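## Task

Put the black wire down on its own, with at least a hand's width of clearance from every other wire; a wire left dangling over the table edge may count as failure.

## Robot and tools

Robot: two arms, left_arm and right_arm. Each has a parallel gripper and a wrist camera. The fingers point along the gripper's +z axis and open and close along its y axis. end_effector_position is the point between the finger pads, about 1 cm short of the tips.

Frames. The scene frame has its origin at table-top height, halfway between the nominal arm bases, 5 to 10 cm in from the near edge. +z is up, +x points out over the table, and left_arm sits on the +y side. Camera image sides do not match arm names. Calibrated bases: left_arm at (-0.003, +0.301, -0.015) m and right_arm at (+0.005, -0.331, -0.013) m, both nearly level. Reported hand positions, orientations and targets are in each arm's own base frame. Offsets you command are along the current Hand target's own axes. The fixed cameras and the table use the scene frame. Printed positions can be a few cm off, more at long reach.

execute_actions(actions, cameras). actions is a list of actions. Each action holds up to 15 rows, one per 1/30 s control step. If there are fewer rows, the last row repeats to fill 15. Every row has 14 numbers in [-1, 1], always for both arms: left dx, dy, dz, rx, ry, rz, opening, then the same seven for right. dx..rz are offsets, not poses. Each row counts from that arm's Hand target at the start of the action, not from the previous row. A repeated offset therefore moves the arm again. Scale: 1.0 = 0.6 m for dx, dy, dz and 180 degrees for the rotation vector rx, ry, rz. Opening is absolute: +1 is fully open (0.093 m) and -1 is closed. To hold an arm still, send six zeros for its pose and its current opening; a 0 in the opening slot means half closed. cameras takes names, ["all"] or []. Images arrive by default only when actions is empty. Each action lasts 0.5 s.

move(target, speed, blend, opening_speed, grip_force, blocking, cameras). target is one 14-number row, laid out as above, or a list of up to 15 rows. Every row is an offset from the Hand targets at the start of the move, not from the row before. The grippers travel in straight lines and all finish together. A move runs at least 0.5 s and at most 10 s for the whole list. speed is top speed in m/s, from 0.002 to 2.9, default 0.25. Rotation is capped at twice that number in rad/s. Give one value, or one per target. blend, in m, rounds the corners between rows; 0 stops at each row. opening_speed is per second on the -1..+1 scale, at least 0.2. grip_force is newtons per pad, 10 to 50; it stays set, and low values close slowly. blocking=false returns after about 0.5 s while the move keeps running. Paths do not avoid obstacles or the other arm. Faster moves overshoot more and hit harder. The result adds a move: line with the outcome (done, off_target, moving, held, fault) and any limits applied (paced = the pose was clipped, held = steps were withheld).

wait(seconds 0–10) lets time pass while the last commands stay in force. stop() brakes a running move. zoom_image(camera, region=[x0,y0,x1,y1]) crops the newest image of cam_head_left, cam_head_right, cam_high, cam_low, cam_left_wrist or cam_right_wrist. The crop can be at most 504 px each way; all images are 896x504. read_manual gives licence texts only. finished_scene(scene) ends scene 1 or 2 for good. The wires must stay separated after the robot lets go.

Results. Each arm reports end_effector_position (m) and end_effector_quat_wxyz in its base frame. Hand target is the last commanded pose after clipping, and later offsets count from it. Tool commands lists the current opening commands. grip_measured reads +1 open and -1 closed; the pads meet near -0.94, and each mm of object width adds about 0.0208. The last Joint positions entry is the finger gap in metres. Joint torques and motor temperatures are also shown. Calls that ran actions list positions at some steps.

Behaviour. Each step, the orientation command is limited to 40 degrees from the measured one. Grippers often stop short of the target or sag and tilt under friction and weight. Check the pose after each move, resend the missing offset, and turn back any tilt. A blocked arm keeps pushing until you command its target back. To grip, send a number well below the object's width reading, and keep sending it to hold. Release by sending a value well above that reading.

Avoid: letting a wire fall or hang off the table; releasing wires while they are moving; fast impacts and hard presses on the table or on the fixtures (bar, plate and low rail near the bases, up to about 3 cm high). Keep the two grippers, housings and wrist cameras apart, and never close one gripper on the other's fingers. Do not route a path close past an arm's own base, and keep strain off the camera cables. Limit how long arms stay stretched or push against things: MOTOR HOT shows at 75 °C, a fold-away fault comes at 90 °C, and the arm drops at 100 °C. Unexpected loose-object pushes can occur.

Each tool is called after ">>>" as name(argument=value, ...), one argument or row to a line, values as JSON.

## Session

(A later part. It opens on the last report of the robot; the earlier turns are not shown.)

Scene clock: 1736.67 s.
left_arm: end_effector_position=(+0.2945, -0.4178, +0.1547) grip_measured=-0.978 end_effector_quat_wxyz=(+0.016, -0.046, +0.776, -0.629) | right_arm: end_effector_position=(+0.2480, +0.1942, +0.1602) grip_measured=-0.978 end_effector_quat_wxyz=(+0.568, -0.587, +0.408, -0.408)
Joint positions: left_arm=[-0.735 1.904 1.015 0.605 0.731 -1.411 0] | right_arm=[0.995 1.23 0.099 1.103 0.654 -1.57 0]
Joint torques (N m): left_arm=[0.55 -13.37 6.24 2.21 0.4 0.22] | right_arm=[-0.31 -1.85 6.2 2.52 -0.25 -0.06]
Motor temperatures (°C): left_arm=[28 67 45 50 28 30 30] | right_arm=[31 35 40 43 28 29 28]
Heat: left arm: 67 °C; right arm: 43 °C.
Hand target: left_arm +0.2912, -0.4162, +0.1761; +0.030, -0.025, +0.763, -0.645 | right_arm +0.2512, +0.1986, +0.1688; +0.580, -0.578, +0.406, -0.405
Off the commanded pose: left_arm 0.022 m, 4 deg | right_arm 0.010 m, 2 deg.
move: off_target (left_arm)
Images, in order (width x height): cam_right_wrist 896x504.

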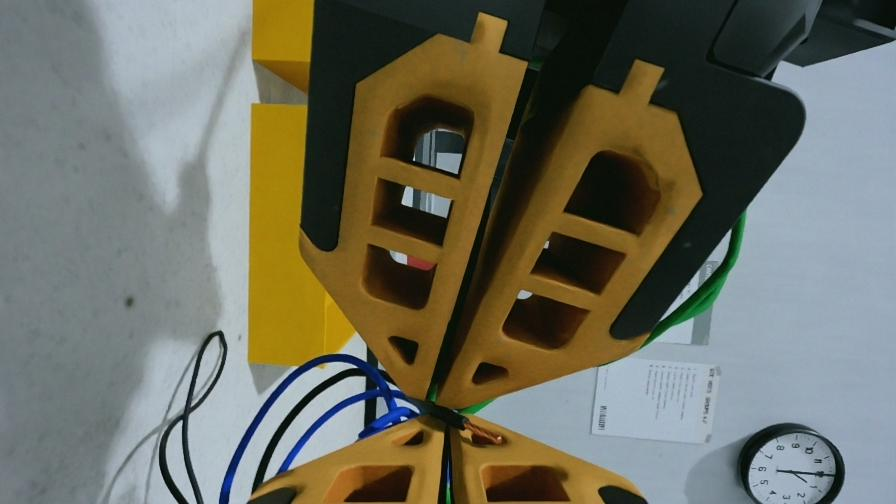

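>>> move(
  target=[
    [0,0,0,0,0,0,-1,0,0,-0.015,0,0,0,-0.5],
    [0,0,0,0,0,0,-1,0,-0.005,-0.02,0,0,0,-0.5],
    [0,0,0,0,0,0,-1,-0.0145,-0.005,-0.006,0,0,0,-0.5],
  ],
  speed=0.05,
  cameras=["cam_right_wrist"],
)

>>> zoom_image(
  camera="cam_right_wrist",
  region=[300, 240, 600, 500],
)

Scene clock: 1754.93 s.
left_arm: end_effector_position=(+0.2945, -0.4180, +0.1554) grip_measured=-0.978 end_effector_quat_wxyz=(+0.017, -0.045, +0.775, -0.630) | right_arm: end_effector_position=(+0.2439, +0.2008, +0.1629) grip_measured=-0.503 end_effector_quat_wxyz=(+0.568, -0.590, +0.405, -0.406)
Joint positions: left_arm=[-0.735 1.904 1.015 0.608 0.732 -1.411 0] | right_arm=[1.032 1.223 0.115 1.078 0.684 -1.57 0.021]
Joint torques (N m): left_arm=[0.53 -13.33 6.27 2.17 0.4 0.23] | right_arm=[0.96 -1.95 6.24 2.53 0.03 -0.04]
Motor temperatures (°C): left_arm=[28 68 45 50 28 30 30] | right_arm=[31 35 41 44 28 29 28]
Heat: left arm: 68 °C; right arm: 44 °C.
Hand target: left_arm +0.2913, -0.4162, +0.1761; +0.030, -0.025, +0.763, -0.645 | right_arm +0.2449, +0.2055, +0.1719; +0.580, -0.578, +0.406, -0.406
Off the commanded pose: left_arm 0.021 m, 4 deg | right_arm 0.010 m, 2 deg.
move: off_target (left_arm)
Images, in order (width x height): cam_right_wrist 896x504.

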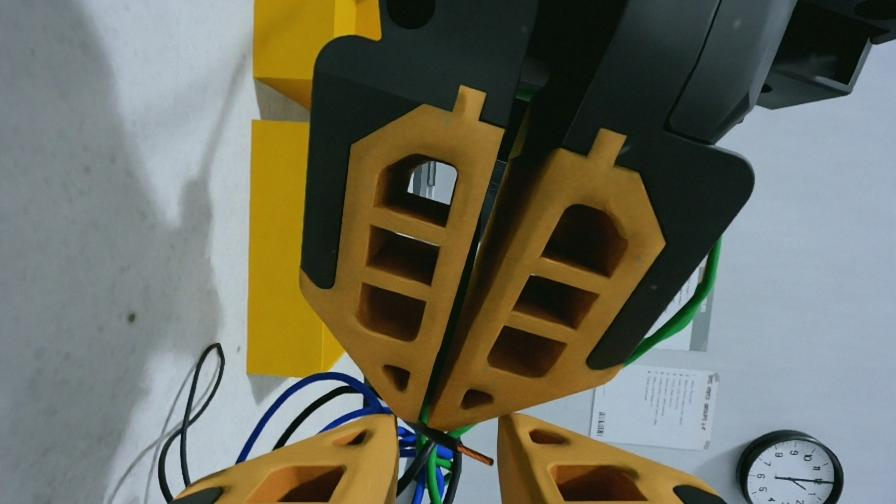

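Scaled by 1.680 from the camera's 896x504 image, which has a finer 1280x720 frame.

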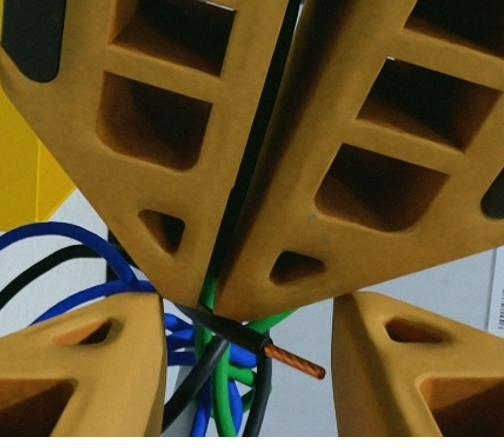

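>>> move(
  target=[0,0,0,0,0,0,-1,0,0,0,0,0,0,-1],
  opening_speed=0.4,
  cameras=["cam_right_wrist"],
)

>>> zoom_image(
  camera="cam_right_wrist",
  region=[300, 240, 600, 500],
)

Scene clock: 1764.17 s.
left_arm: end_effector_position=(+0.2957, -0.4177, +0.1572) grip_measured=-0.978 end_effector_quat_wxyz=(+0.020, -0.043, +0.773, -0.632) | right_arm: end_effector_position=(+0.2446, +0.1988, +0.1636) grip_measured=-0.973 end_effector_quat_wxyz=(+0.567, -0.586, +0.409, -0.410)
Joint positions: left_arm=[-0.733 1.904 1.015 0.618 0.732 -1.411 0] | right_arm=[1.032 1.223 0.115 1.082 0.697 -1.57 0]
Joint torques (N m): left_arm=[0.36 -13.34 6.26 2.07 0.4 0.22] | right_arm=[0.96 -1.91 6.24 2.49 -0.12 -0.05]
Motor temperatures (°C): left_arm=[28 68 45 50 28 30 30] | right_arm=[31 35 42 45 28 29 28]
Heat: left arm: 68 °C; right arm: 45 °C.
Hand target: left_arm +0.2912, -0.4163, +0.1761; +0.030, -0.025, +0.763, -0.645 | right_arm +0.2449, +0.2055, +0.1719; +0.580, -0.578, +0.406, -0.406
Off the commanded pose: left_arm 0.019 m, 3 deg | right_arm 0.011 m, 2 deg.
move: off_target (left_arm, right_arm)
Images, in order (width x height): cam_right_wrist 896x504.

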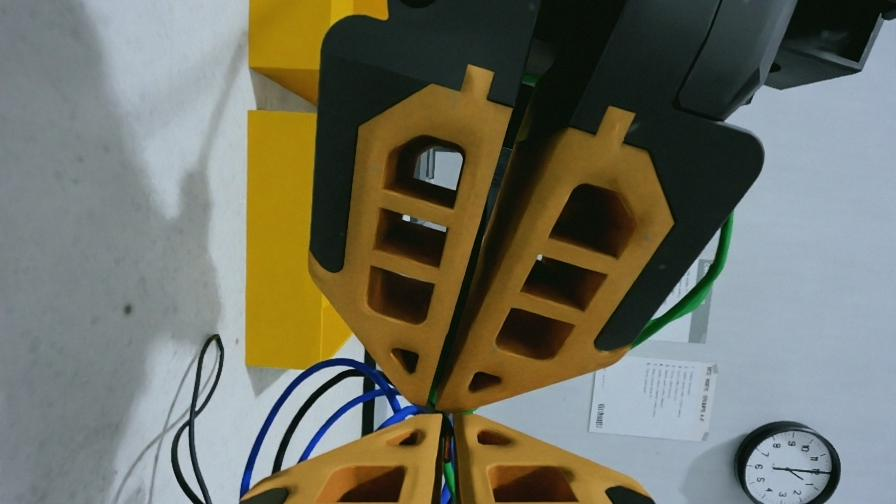

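Scaled by 1.680 from the camera's 896x504 image, which has a finer 1280x720 frame.

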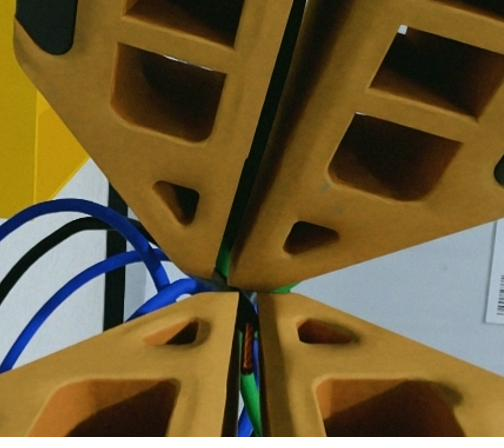

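>>> move(
  target=[0,0,0,0,0,0,-1,0,0,-0.09,0,0,0,-1],
  speed=0.05,
  cameras=["cam_right_wrist","cam_left_wrist"],
)

>>> zoom_image(
  camera="cam_right_wrist",
  region=[250, 220, 600, 500],
)

Scene clock: 1772.33 s.
left_arm: end_effector_position=(+0.2942, -0.4180, +0.1576) grip_measured=-0.978 end_effector_quat_wxyz=(+0.017, -0.040, +0.773, -0.633) | right_arm: end_effector_position=(+0.1958, +0.1880, +0.1716) grip_measured=-0.973 end_effector_quat_wxyz=(+0.580, -0.578, +0.406, -0.406)
Joint positions: left_arm=[-0.733 1.904 1.015 0.619 0.74 -1.411 0] | right_arm=[1.291 0.927 0.033 0.898 0.942 -1.572 0]
Joint torques (N m): left_arm=[0.39 -13.33 6.26 2.06 0.31 0.23] | right_arm=[1.03 -2.18 5.12 2.02 0.03 -0.05]
Motor temperatures (°C): left_arm=[28 68 45 49 28 30 30] | right_arm=[31 35 42 45 28 29 28]
Heat: left arm: 68 °C; right arm: 45 °C.
Hand target: left_arm +0.2913, -0.4162, +0.1760; +0.030, -0.025, +0.763, -0.645 | right_arm +0.1941, +0.1870, +0.1717; +0.580, -0.578, +0.406, -0.406
Off the commanded pose: left_arm 0.019 m, 3 deg | right_arm 0.002 m, 0 deg.
move: off_target (left_arm)
Images, in order (width x height): cam_left_wrist 896x504, cam_right_wrist 896x504.

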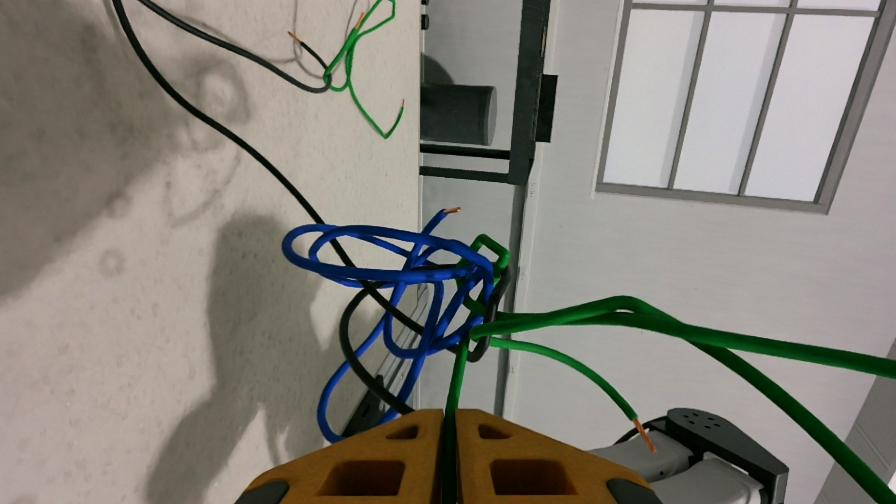

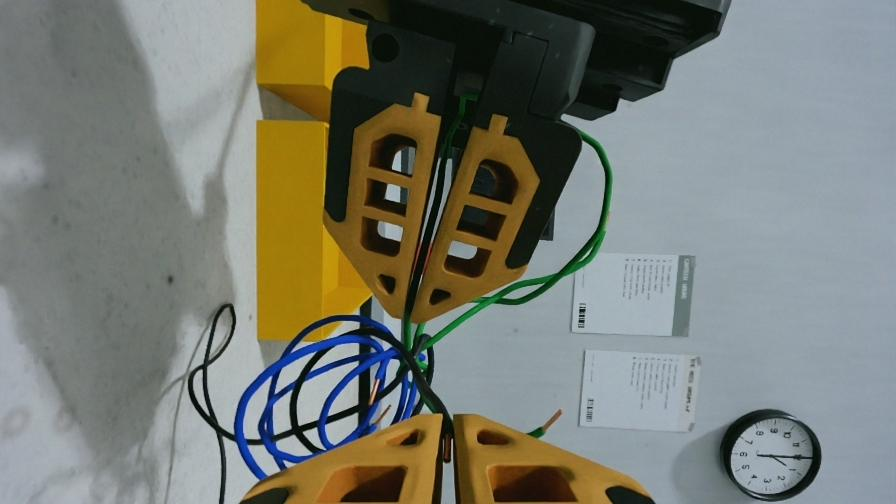

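Scaled by 1.440 from the camera's 896x504 image, which has a finer 1280x720 frame.

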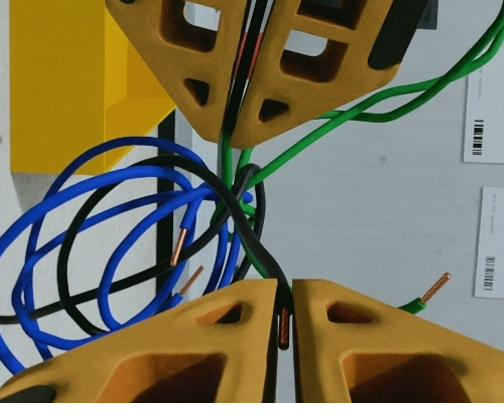

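>>> move(
  target=[0,0,0,0,0,0,-1,0.0885,-0.23,0.0138,0,-0.167,0,-1],
  speed=0.06,
  cameras=["cam_right_wrist","cam_left_wrist","cam_low"],
)

>>> zoom_image(
  camera="cam_right_wrist",
  region=[150, 120, 600, 500],
)

Scene clock: 1790.50 s.
left_arm: end_effector_position=(+0.2942, -0.4180, +0.1576) grip_measured=-0.978 end_effector_quat_wxyz=(+0.017, -0.040, +0.773, -0.633) | right_arm: end_effector_position=(+0.2214, +0.1395, +0.2980) grip_measured=-0.973 end_effector_quat_wxyz=(+0.660, -0.667, +0.250, -0.239)
Joint positions: left_arm=[-0.733 1.904 1.015 0.619 0.74 -1.411 0] | right_arm=[0.101 0.532 0.51 0.002 -0.764 -1.574 0]
Joint torques (N m): left_arm=[0.39 -13.31 6.23 2.06 0.3 0.22] | right_arm=[-0.35 1.25 8.32 2.14 -0.29 0.03]
Motor temperatures (°C): left_arm=[28 68 45 48 28 30 30] | right_arm=[31 35 41 44 28 29 29]
Heat: left arm: 68 °C; right arm: 44 °C.
Hand target: left_arm +0.2913, -0.4162, +0.1760; +0.030, -0.025, +0.763, -0.645 | right_arm +0.2199, +0.1396, +0.3096; +0.665, -0.664, +0.242, -0.242
Off the commanded pose: left_arm 0.019 m, 3 deg | right_arm 0.012 m, 1 deg.
move: off_target (left_arm, right_arm)
Images, in order (width x height): cam_low 896x504, cam_left_wrist 896x504, cam_right_wrist 896x504.

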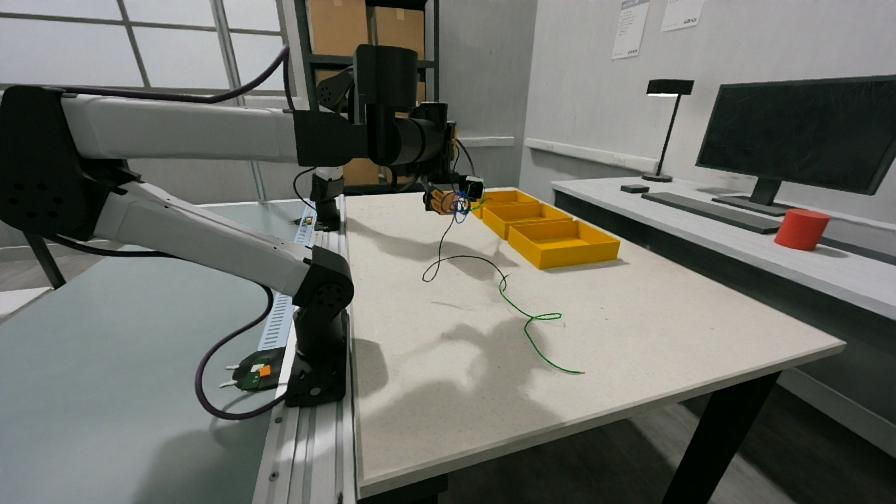

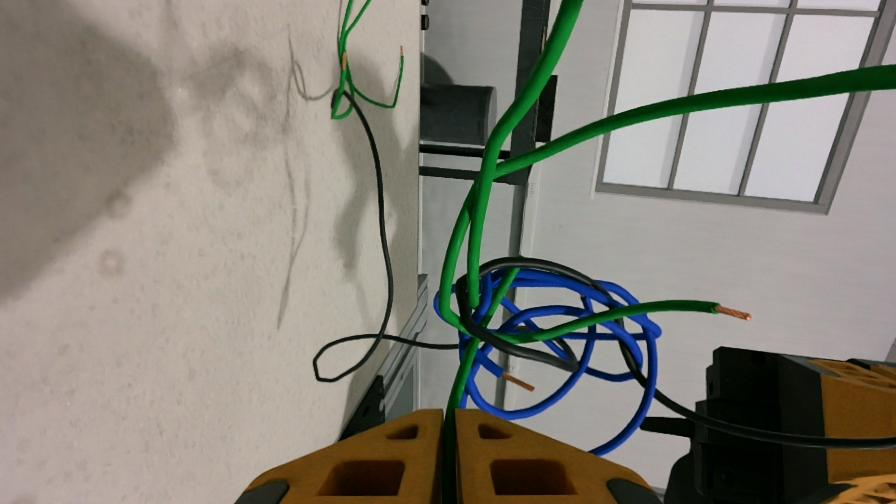

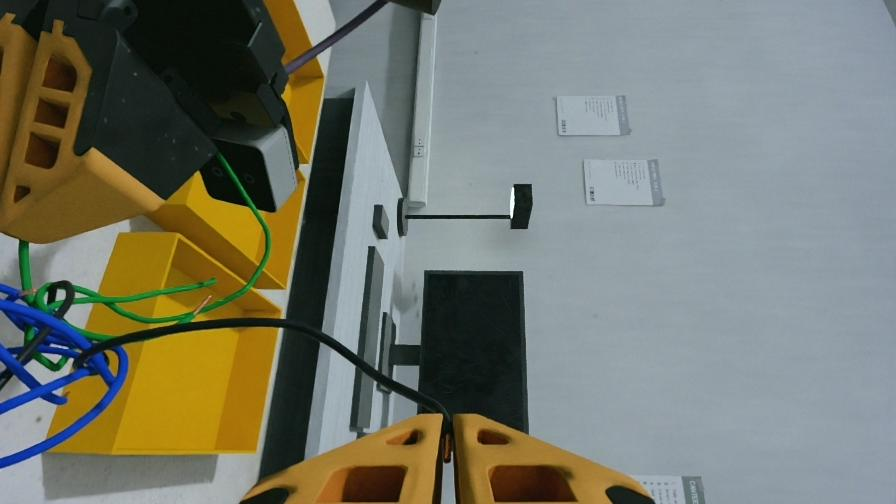

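Scaled by 1.120 from the camera's 896x504 image, which has a finer 1280x720 frame.

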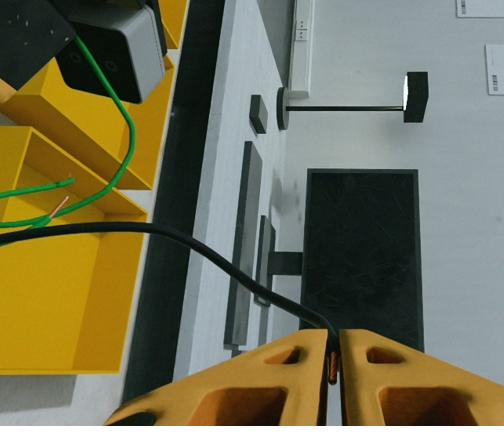

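>>> move(
  target=[0,0,0,0,0,0,-1,0.0812,-0.183,-0.019,0,0,0,-1],
  speed=0.07,
  cameras=["cam_right_wrist","cam_left_wrist","cam_low"],
)

>>> zoom_image(
  camera="cam_left_wrist",
  region=[250, 0, 750, 500],
)

Scene clock: 1803.87 s.
left_arm: end_effector_position=(+0.2951, -0.4191, +0.1837) grip_measured=-0.978 end_effector_quat_wxyz=(+0.043, -0.018, +0.751, -0.659) | right_arm: end_effector_position=(+0.2519, +0.1019, +0.3938) grip_measured=-0.973 end_effector_quat_wxyz=(+0.660, -0.670, +0.269, -0.207)
Joint positions: left_arm=[-0.733 1.877 1.015 0.687 0.741 -1.411 0] | right_arm=[-0.193 0.833 0.997 -0.255 -1.076 -1.574 0]
Joint torques (N m): left_arm=[0.42 -10.78 6.22 1.32 0.26 0.19] | right_arm=[-0.96 -0.83 9.11 2.47 -0.24 0.02]
Motor temperatures (°C): left_arm=[28 68 45 48 28 30 30] | right_arm=[31 35 42 44 28 29 29]
Heat: left arm: 68 °C; right arm: 44 °C.
Hand target: left_arm +0.2912, -0.4162, +0.1761; +0.030, -0.025, +0.763, -0.645 | right_arm +0.2497, +0.0993, +0.4194; +0.666, -0.664, +0.241, -0.242
Off the commanded pose: left_arm 0.009 m, 3 deg | right_arm 0.026 m, 5 deg.
move: off_target (left_arm, right_arm)
Images, in order (width x height): cam_low 896x504, cam_left_wrist 896x504, cam_right_wrist 896x504.

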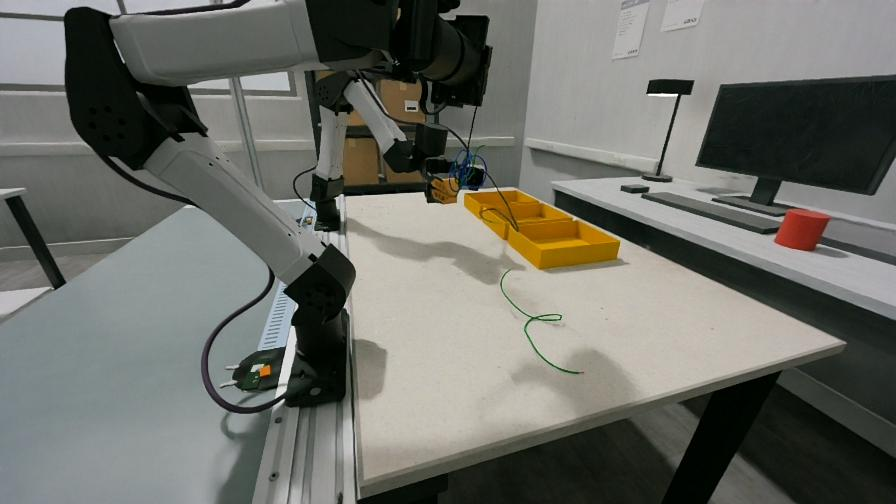

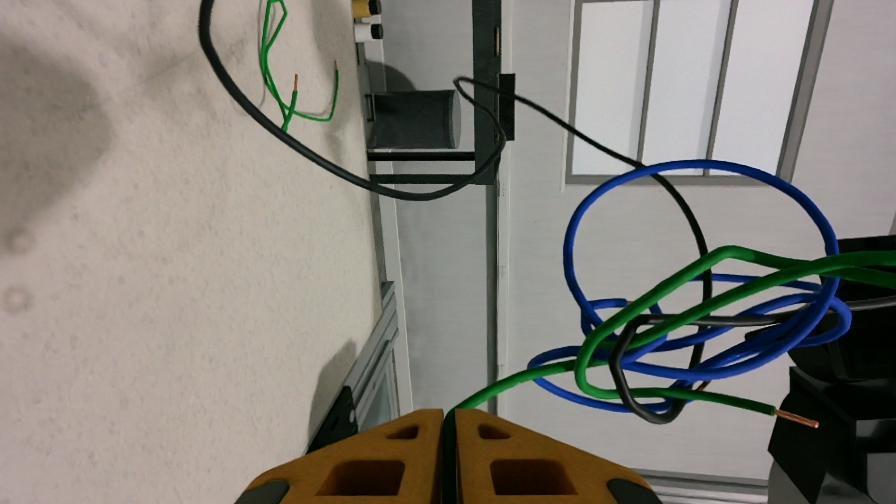

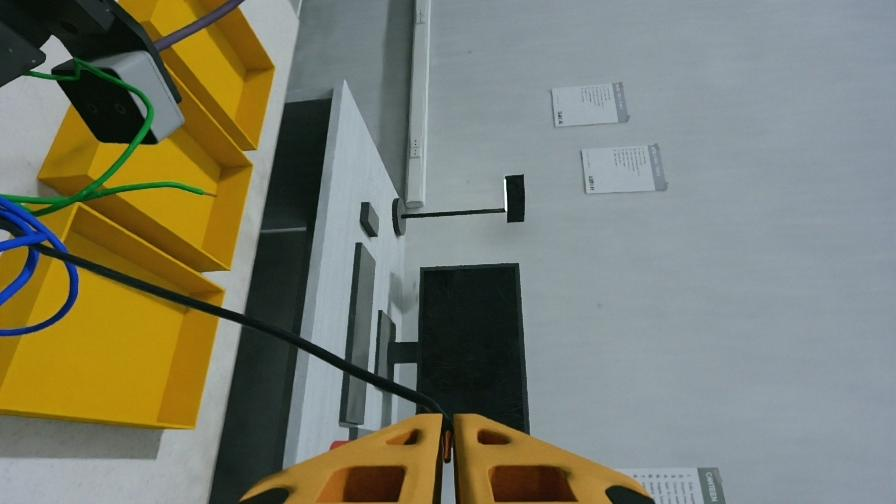

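Scaled by 1.008 from the camera's 896x504 image, which has a finer 1280x720 frame.

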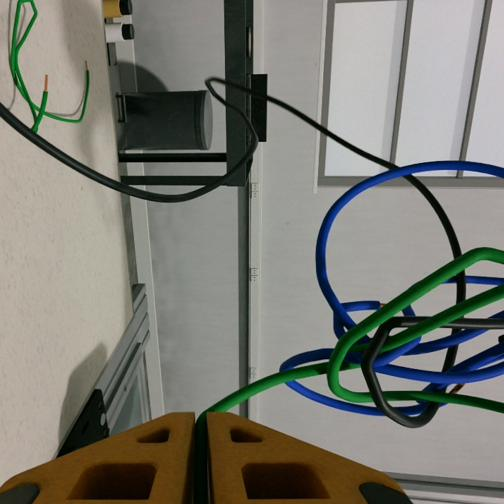

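>>> zoom_image(
  camera="cam_left_wrist",
  region=[500, 220, 840, 440],
)

>>> zoom_image(
  camera="cam_right_wrist",
  region=[0, 100, 250, 350],
)

Scaled by 1.482 from the camera's 896x504 image, which has a finer 1280x720 frame.

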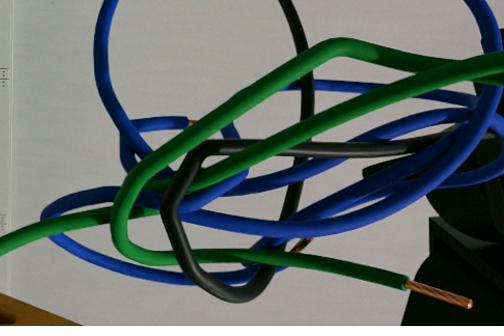

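Scaled by 2.016 from the camera's 896x504 image, which has a finer 1280x720 frame.

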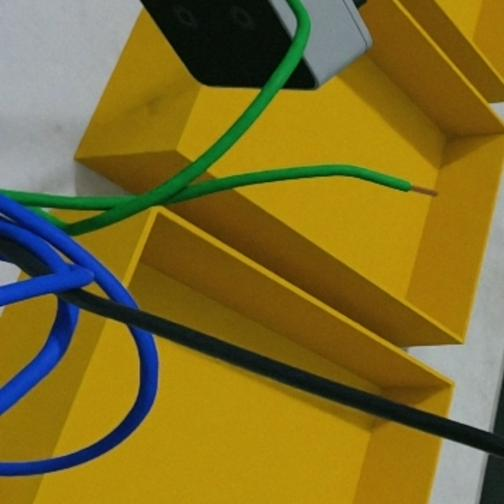

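>>> move(
  target=[0,0,0,0,0,0,-1,0.1327,0,-0.106,0,0,0,-1],
  speed=0.06,
  cameras=["cam_right_wrist","cam_left_wrist","cam_head_right"],
)

>>> zoom_image(
  camera="cam_left_wrist",
  region=[400, 0, 896, 500],
)

Scene clock: 1829.43 s.
left_arm: end_effector_position=(+0.2954, -0.4192, +0.1854) grip_measured=-0.978 end_effector_quat_wxyz=(+0.045, -0.016, +0.749, -0.661) | right_arm: end_effector_position=(+0.2710, +0.0052, +0.4051) grip_measured=-0.973 end_effector_quat_wxyz=(+0.672, -0.660, +0.260, -0.214)
Joint positions: left_arm=[-0.733 1.877 1.015 0.696 0.741 -1.411 0] | right_arm=[-0.651 1.066 1.12 -0.212 -1.538 -1.663 0]
Joint torques (N m): left_arm=[0.42 -10.82 6.16 1.24 0.26 0.2] | right_arm=[-1.68 -1.8 8.72 1.87 -0.33 -0.11]
Motor temperatures (°C): left_arm=[28 62 45 45 28 30 30] | right_arm=[31 34 46 43 28 29 29]
Heat: left arm: 62 °C; right arm: 46 °C.
Hand target: left_arm +0.2913, -0.4162, +0.1761; +0.030, -0.025, +0.763, -0.645 | right_arm +0.2700, -0.0006, +0.4192; +0.665, -0.664, +0.241, -0.242
Off the commanded pose: left_arm 0.011 m, 3 deg | right_arm 0.015 m, 4 deg.
move: off_target (left_arm, right_arm)
Images, in order (width x height): cam_head_right 896x504, cam_left_wrist 896x504, cam_right_wrist 896x504.

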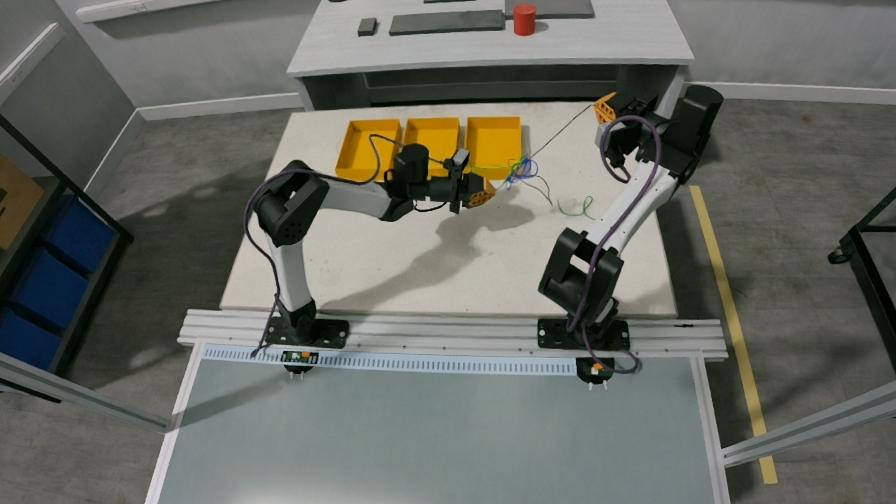

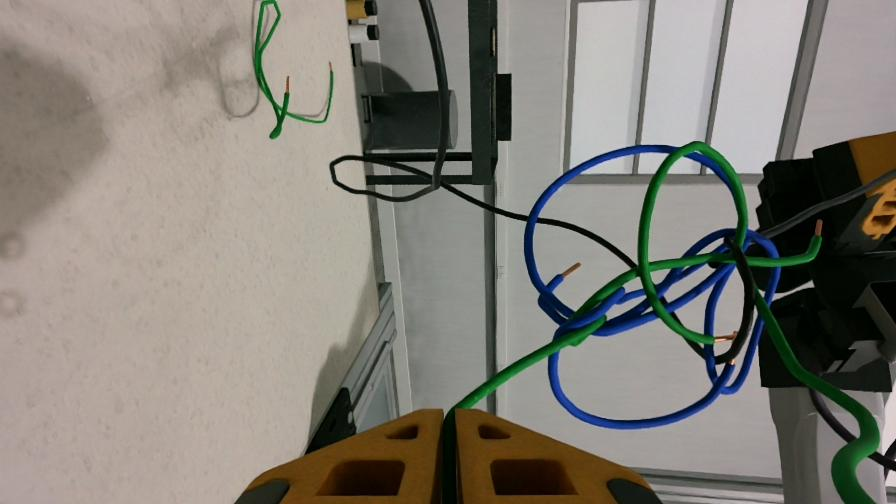

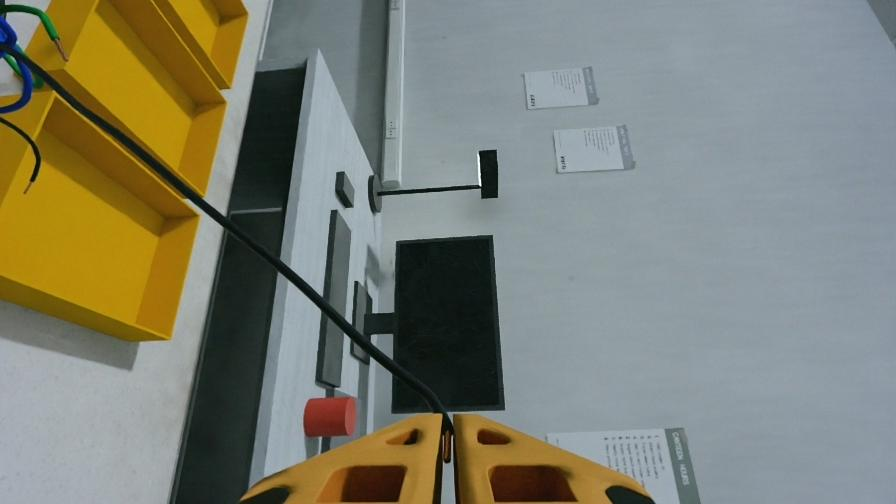

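Scaled by 1.008 from the camera's 896x504 image, which has a finer 1280x720 frame.

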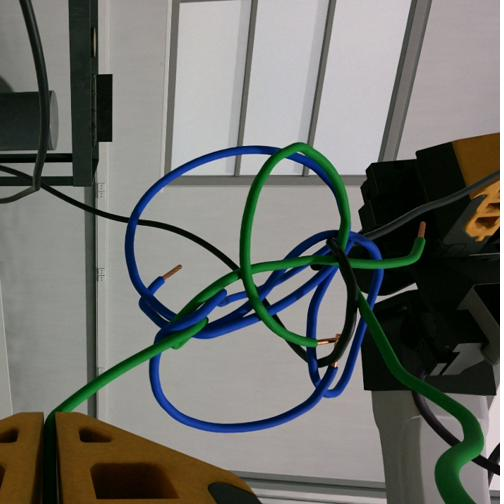

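>>> move(
  target=[0,0,0,0,0,0,-1,0.085,-0.03,-0.11,0,0,0,-1],
  speed=0.05,
  cameras=["cam_right_wrist","cam_left_wrist","cam_head_right"],
)

>>> zoom_image(
  camera="cam_left_wrist",
  region=[400, 0, 896, 500],
)

>>> zoom_image(
  camera="cam_head_right",
  region=[420, 70, 720, 240],
)

Scene clock: 1843.20 s.
left_arm: end_effector_position=(+0.2895, -0.4259, +0.2121) grip_measured=-0.978 end_effector_quat_wxyz=(+0.065, +0.013, +0.725, -0.686) | right_arm: end_effector_position=(+0.2678, -0.0682, +0.4241) grip_measured=-0.973 end_effector_quat_wxyz=(+0.647, -0.626, +0.328, -0.286)
Joint positions: left_arm=[-0.751 1.86 1.028 0.761 0.742 -1.411 0] | right_arm=[-0.905 1.143 1.248 -0.314 -1.577 -1.713 0]
Joint torques (N m): left_arm=[1.83 -9.43 4.37 0.62 0.2 0.12] | right_arm=[-3.15 -1.17 8.94 1.97 -0.25 -0.08]
Motor temperatures (°C): left_arm=[28 60 45 45 28 30 30] | right_arm=[31 34 47 43 28 29 29]
Heat: left arm: 60 °C; right arm: 47 °C.
Hand target: left_arm +0.2913, -0.4162, +0.1761; +0.030, -0.025, +0.763, -0.645 | right_arm +0.2667, -0.0839, +0.4370; +0.665, -0.664, +0.241, -0.242
Off the commanded pose: left_arm 0.037 m, 9 deg | right_arm 0.020 m, 12 deg.
joint read past its limit (right arm) — joint 5 (wrist yaw), lower limit.
joint sent to its limit (right arm) — joint 5 (wrist yaw), lower limit. The joint targets are off in orientation, not in position.
move: off_target (left_arm, right_arm)
Images, in order (width x height): cam_head_right 896x504, cam_left_wrist 896x504, cam_right_wrist 896x504.

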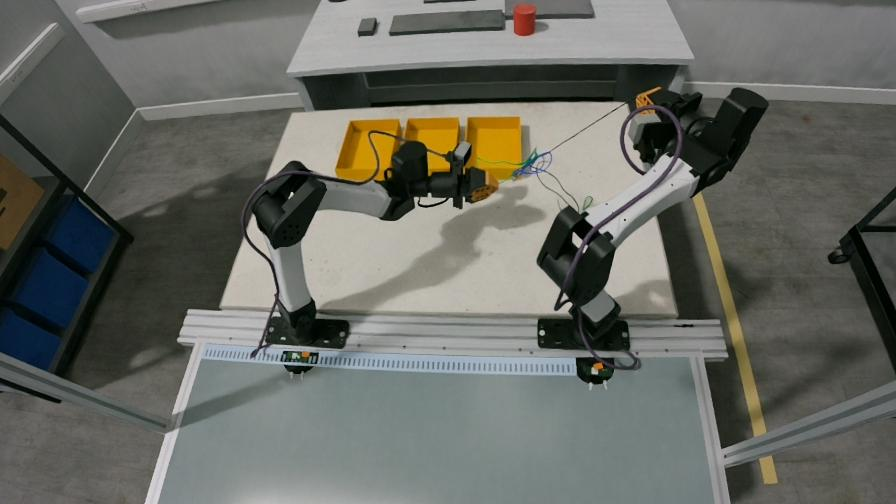

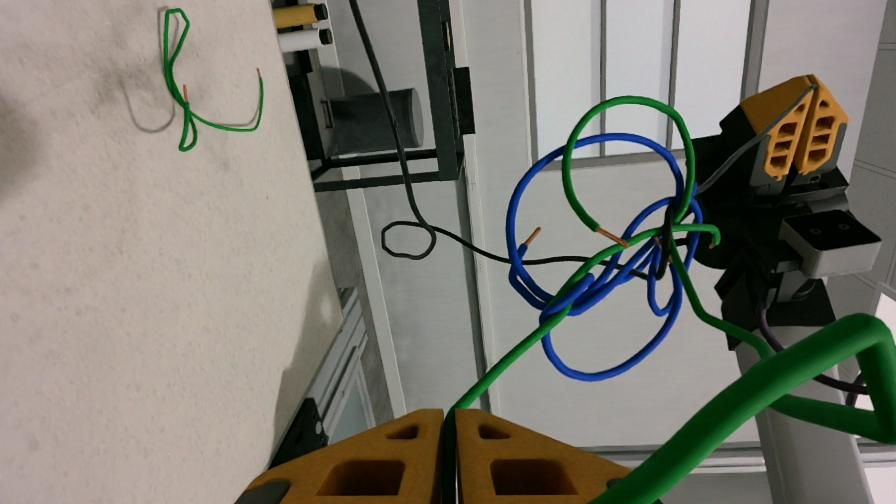

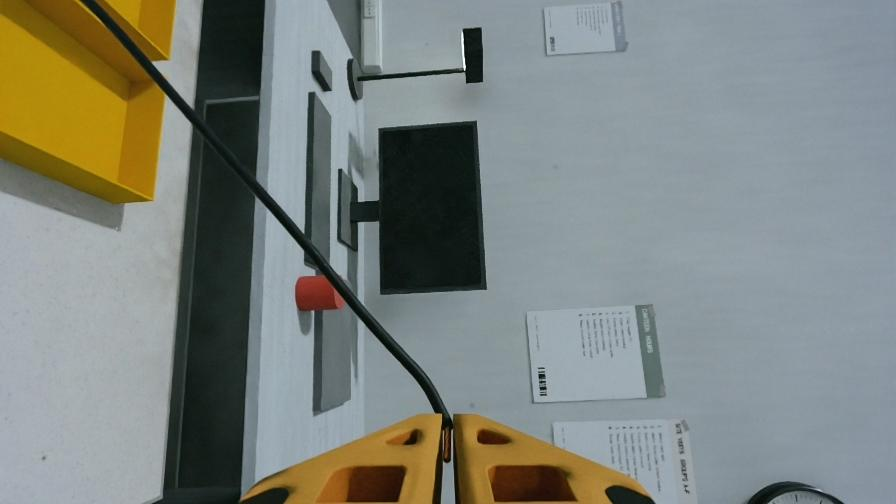

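Scaled by 1.008 from the camera's 896x504 image, which has a finer 1280x720 frame.

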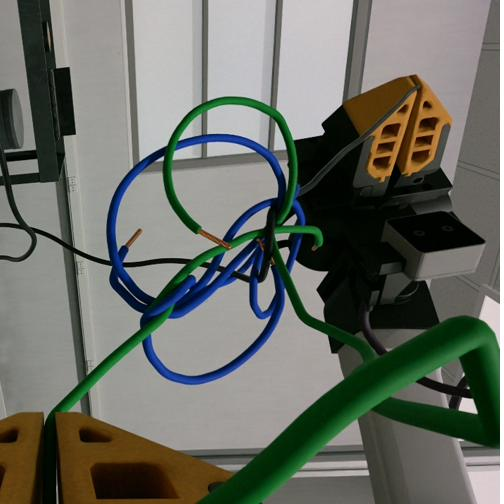

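Scaled by 1.680 from the camera's 896x504 image, which has a finer 1280x720 frame.

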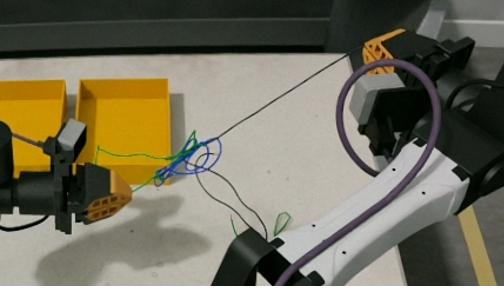

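>>> zoom_image(
  camera="cam_left_wrist",
  region=[560, 160, 760, 330],
)

Scaled by 2.520 from the camera's 896x504 image, which has a finer 1280x720 frame.

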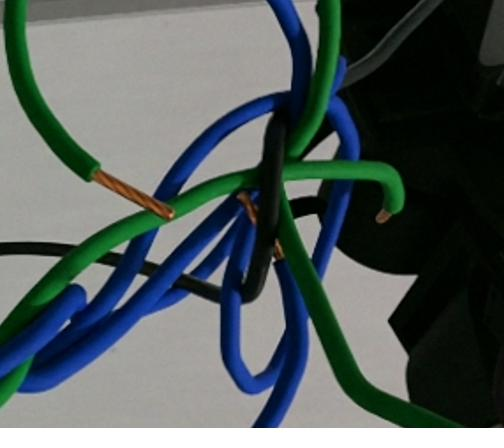

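>>> move(
  target=[0,0,0,0,0,0,-1,-0.1,0.12,0.1,0,0,0,-1],
  speed=0.1,
  cameras=["cam_right_wrist","cam_left_wrist","cam_head_right"],
)

>>> zoom_image(
  camera="cam_left_wrist",
  region=[430, 80, 830, 460],
)

>>> zoom_image(
  camera="cam_right_wrist",
  region=[0, 0, 300, 300],
)

Scene clock: 1872.83 s.
left_arm: end_effector_position=(+0.2881, -0.4196, +0.1799) grip_measured=-0.978 end_effector_quat_wxyz=(+0.027, -0.024, +0.762, -0.647) | right_arm: end_effector_position=(+0.2623, -0.0035, +0.3636) grip_measured=-0.974 end_effector_quat_wxyz=(+0.667, -0.660, +0.251, -0.238)
Joint positions: left_arm=[-0.744 1.86 1.015 0.624 0.742 -1.411 0] | right_arm=[-0.711 1.037 0.994 -0.328 -1.577 -1.923 0]
Joint torques (N m): left_arm=[1.33 -9.11 6.38 2 0.28 0.22] | right_arm=[0.81 -3.99 5.41 1.56 -0.36 -0.08]
Motor temperatures (°C): left_arm=[29 58 45 43 28 30 30] | right_arm=[32 34 49 43 28 29 29]
Heat: left arm: 58 °C; right arm: 49 °C.
Hand target: left_arm +0.2913, -0.4163, +0.1763; +0.031, -0.024, +0.763, -0.645 | right_arm +0.2593, +0.0007, +0.3652; +0.665, -0.664, +0.241, -0.242
Off the commanded pose: left_arm 0.006 m, 1 deg | right_arm 0.005 m, 1 deg.
joint read past its limit (right arm) — joint 5 (wrist yaw), lower limit.
joint sent to its limit (right arm) — joint 5 (wrist yaw), lower limit. The joint targets still meet the commanded pose.
move: done
Images, in order (width x height): cam_head_right 896x504, cam_left_wrist 896x504, cam_right_wrist 896x504.

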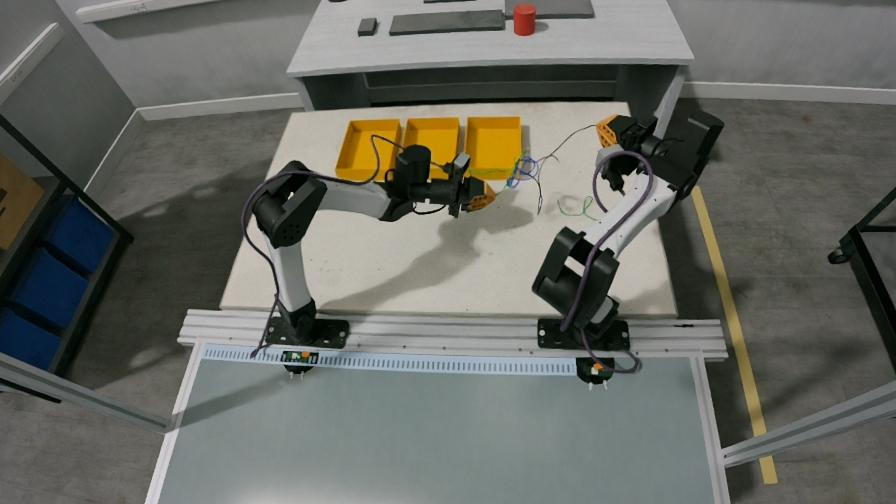

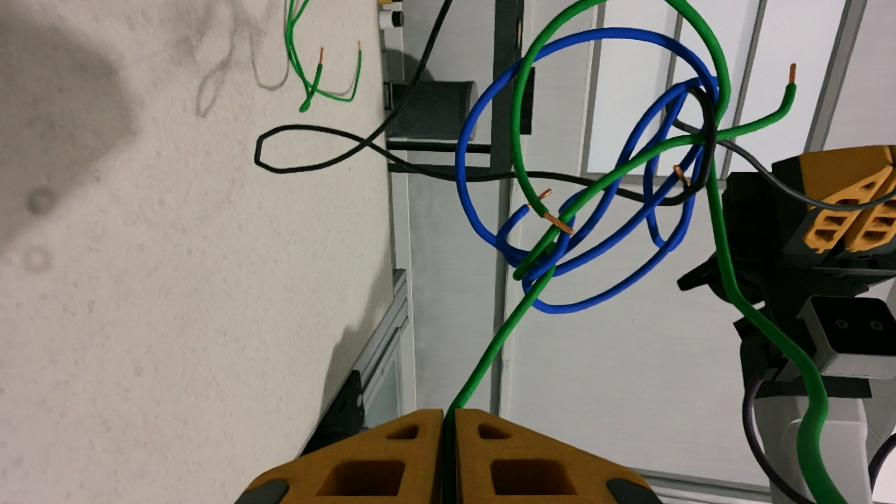

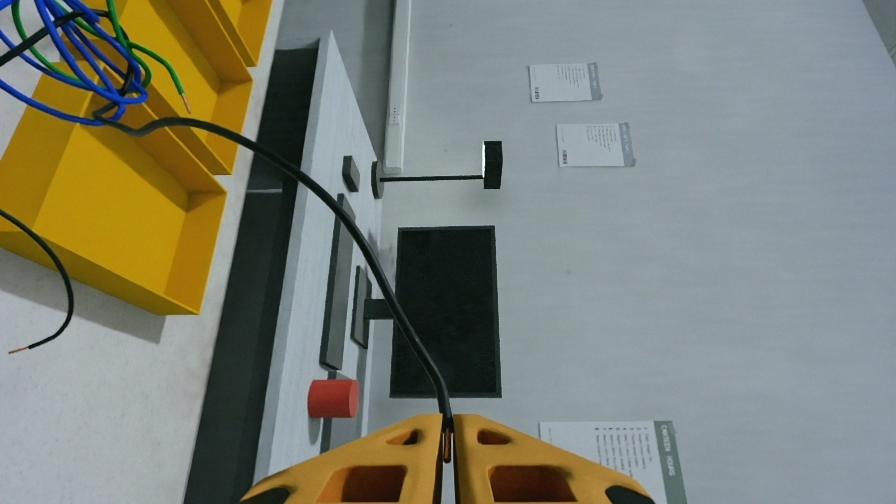

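Scaled by 1.260 from the camera's 896x504 image, which has a finer 1280x720 frame.

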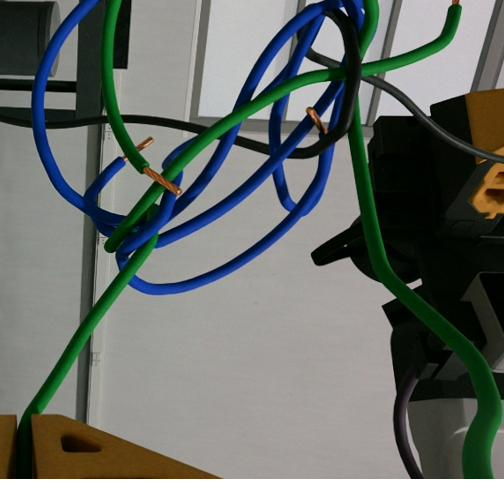

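Scaled by 1.680 from the camera's 896x504 image, which has a finer 1280x720 frame.

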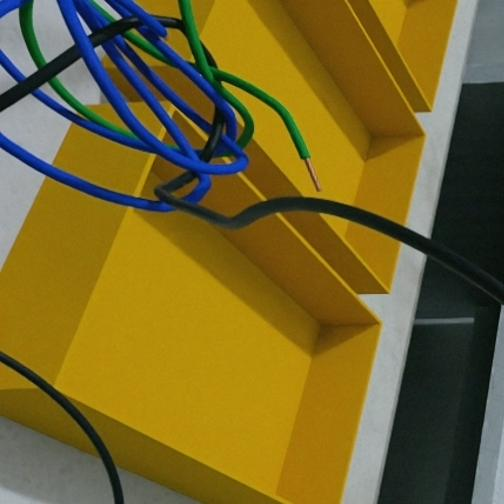

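>>> move(
  target=[0,0,0,0,0,0,-1,0.1767,-0.1417,-0.1585,0,0.167,0,-1],
  speed=0.06,
  cameras=["cam_right_wrist","cam_left_wrist","cam_head_right"],
)

>>> zoom_image(
  camera="cam_left_wrist",
  region=[430, 80, 830, 460],
)

Scene clock: 1918.10 s.
left_arm: end_effector_position=(+0.2846, -0.4297, +0.2341) grip_measured=-0.978 end_effector_quat_wxyz=(+0.082, +0.035, +0.705, -0.704) | right_arm: end_effector_position=(+0.2670, -0.0982, +0.4401) grip_measured=-0.974 end_effector_quat_wxyz=(+0.628, -0.604, +0.377, -0.315)
Joint positions: left_arm=[-0.763 1.845 1.04 0.811 0.742 -1.411 0] | right_arm=[-0.985 1.206 1.408 -0.558 -1.531 -1.834 0]
Joint torques (N m): left_arm=[2.74 -8.5 2.51 0.18 0.16 0.05] | right_arm=[-4.37 -0.58 8.98 2.38 1.12 -0.01]
Motor temperatures (°C): left_arm=[29 55 44 44 28 30 30] | right_arm=[31 35 44 42 29 29 29]
Heat: left arm: 55 °C; right arm: 44 °C.
Hand target: left_arm +0.2914, -0.4162, +0.1761; +0.031, -0.025, +0.763, -0.645 | right_arm +0.2794, -0.1404, +0.4499; +0.580, -0.578, +0.406, -0.405
Off the commanded pose: left_arm 0.060 m, 13 deg | right_arm 0.045 m, 13 deg.
move: off_target (left_arm, right_arm)
Images, in order (width x height): cam_head_right 896x504, cam_left_wrist 896x504, cam_right_wrist 896x504.

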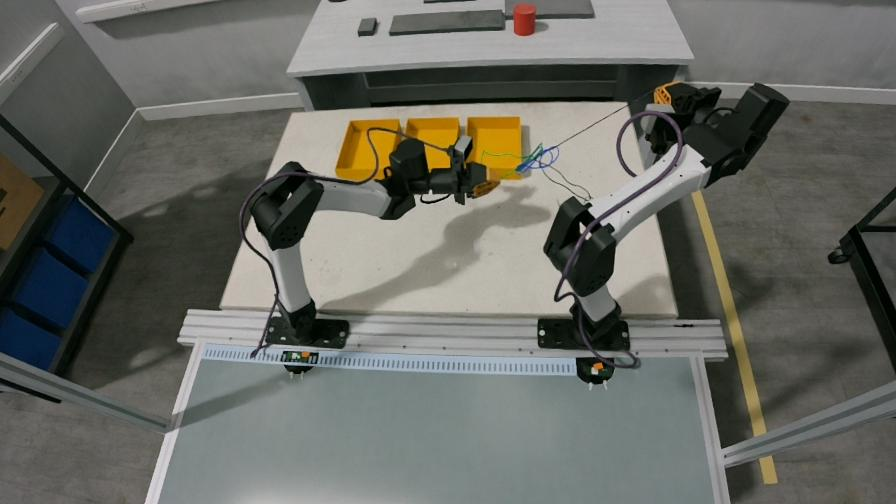

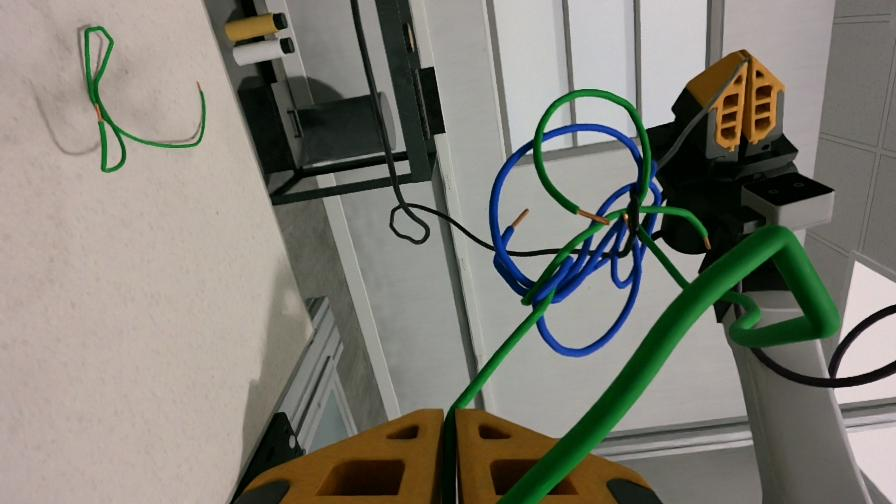

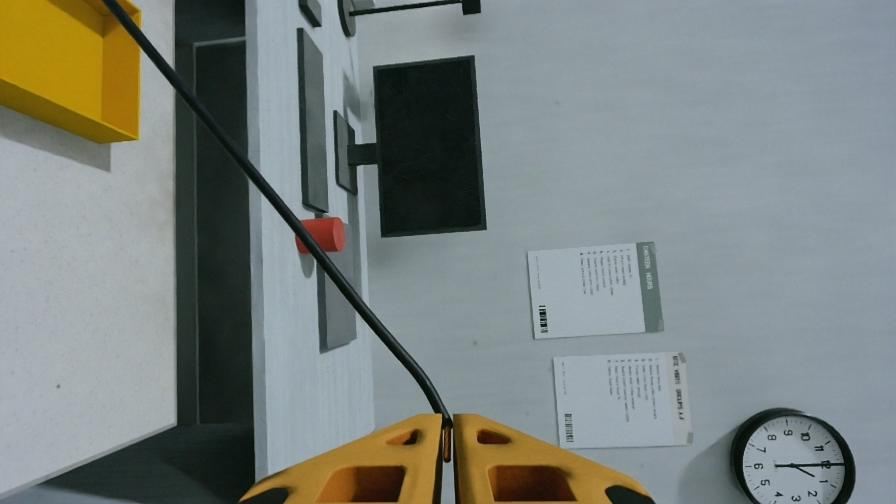

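Scaled by 1.260 from the camera's 896x504 image, which has a finer 1280x720 frame.

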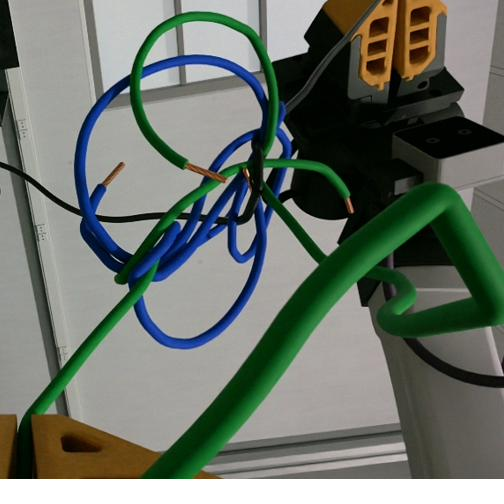

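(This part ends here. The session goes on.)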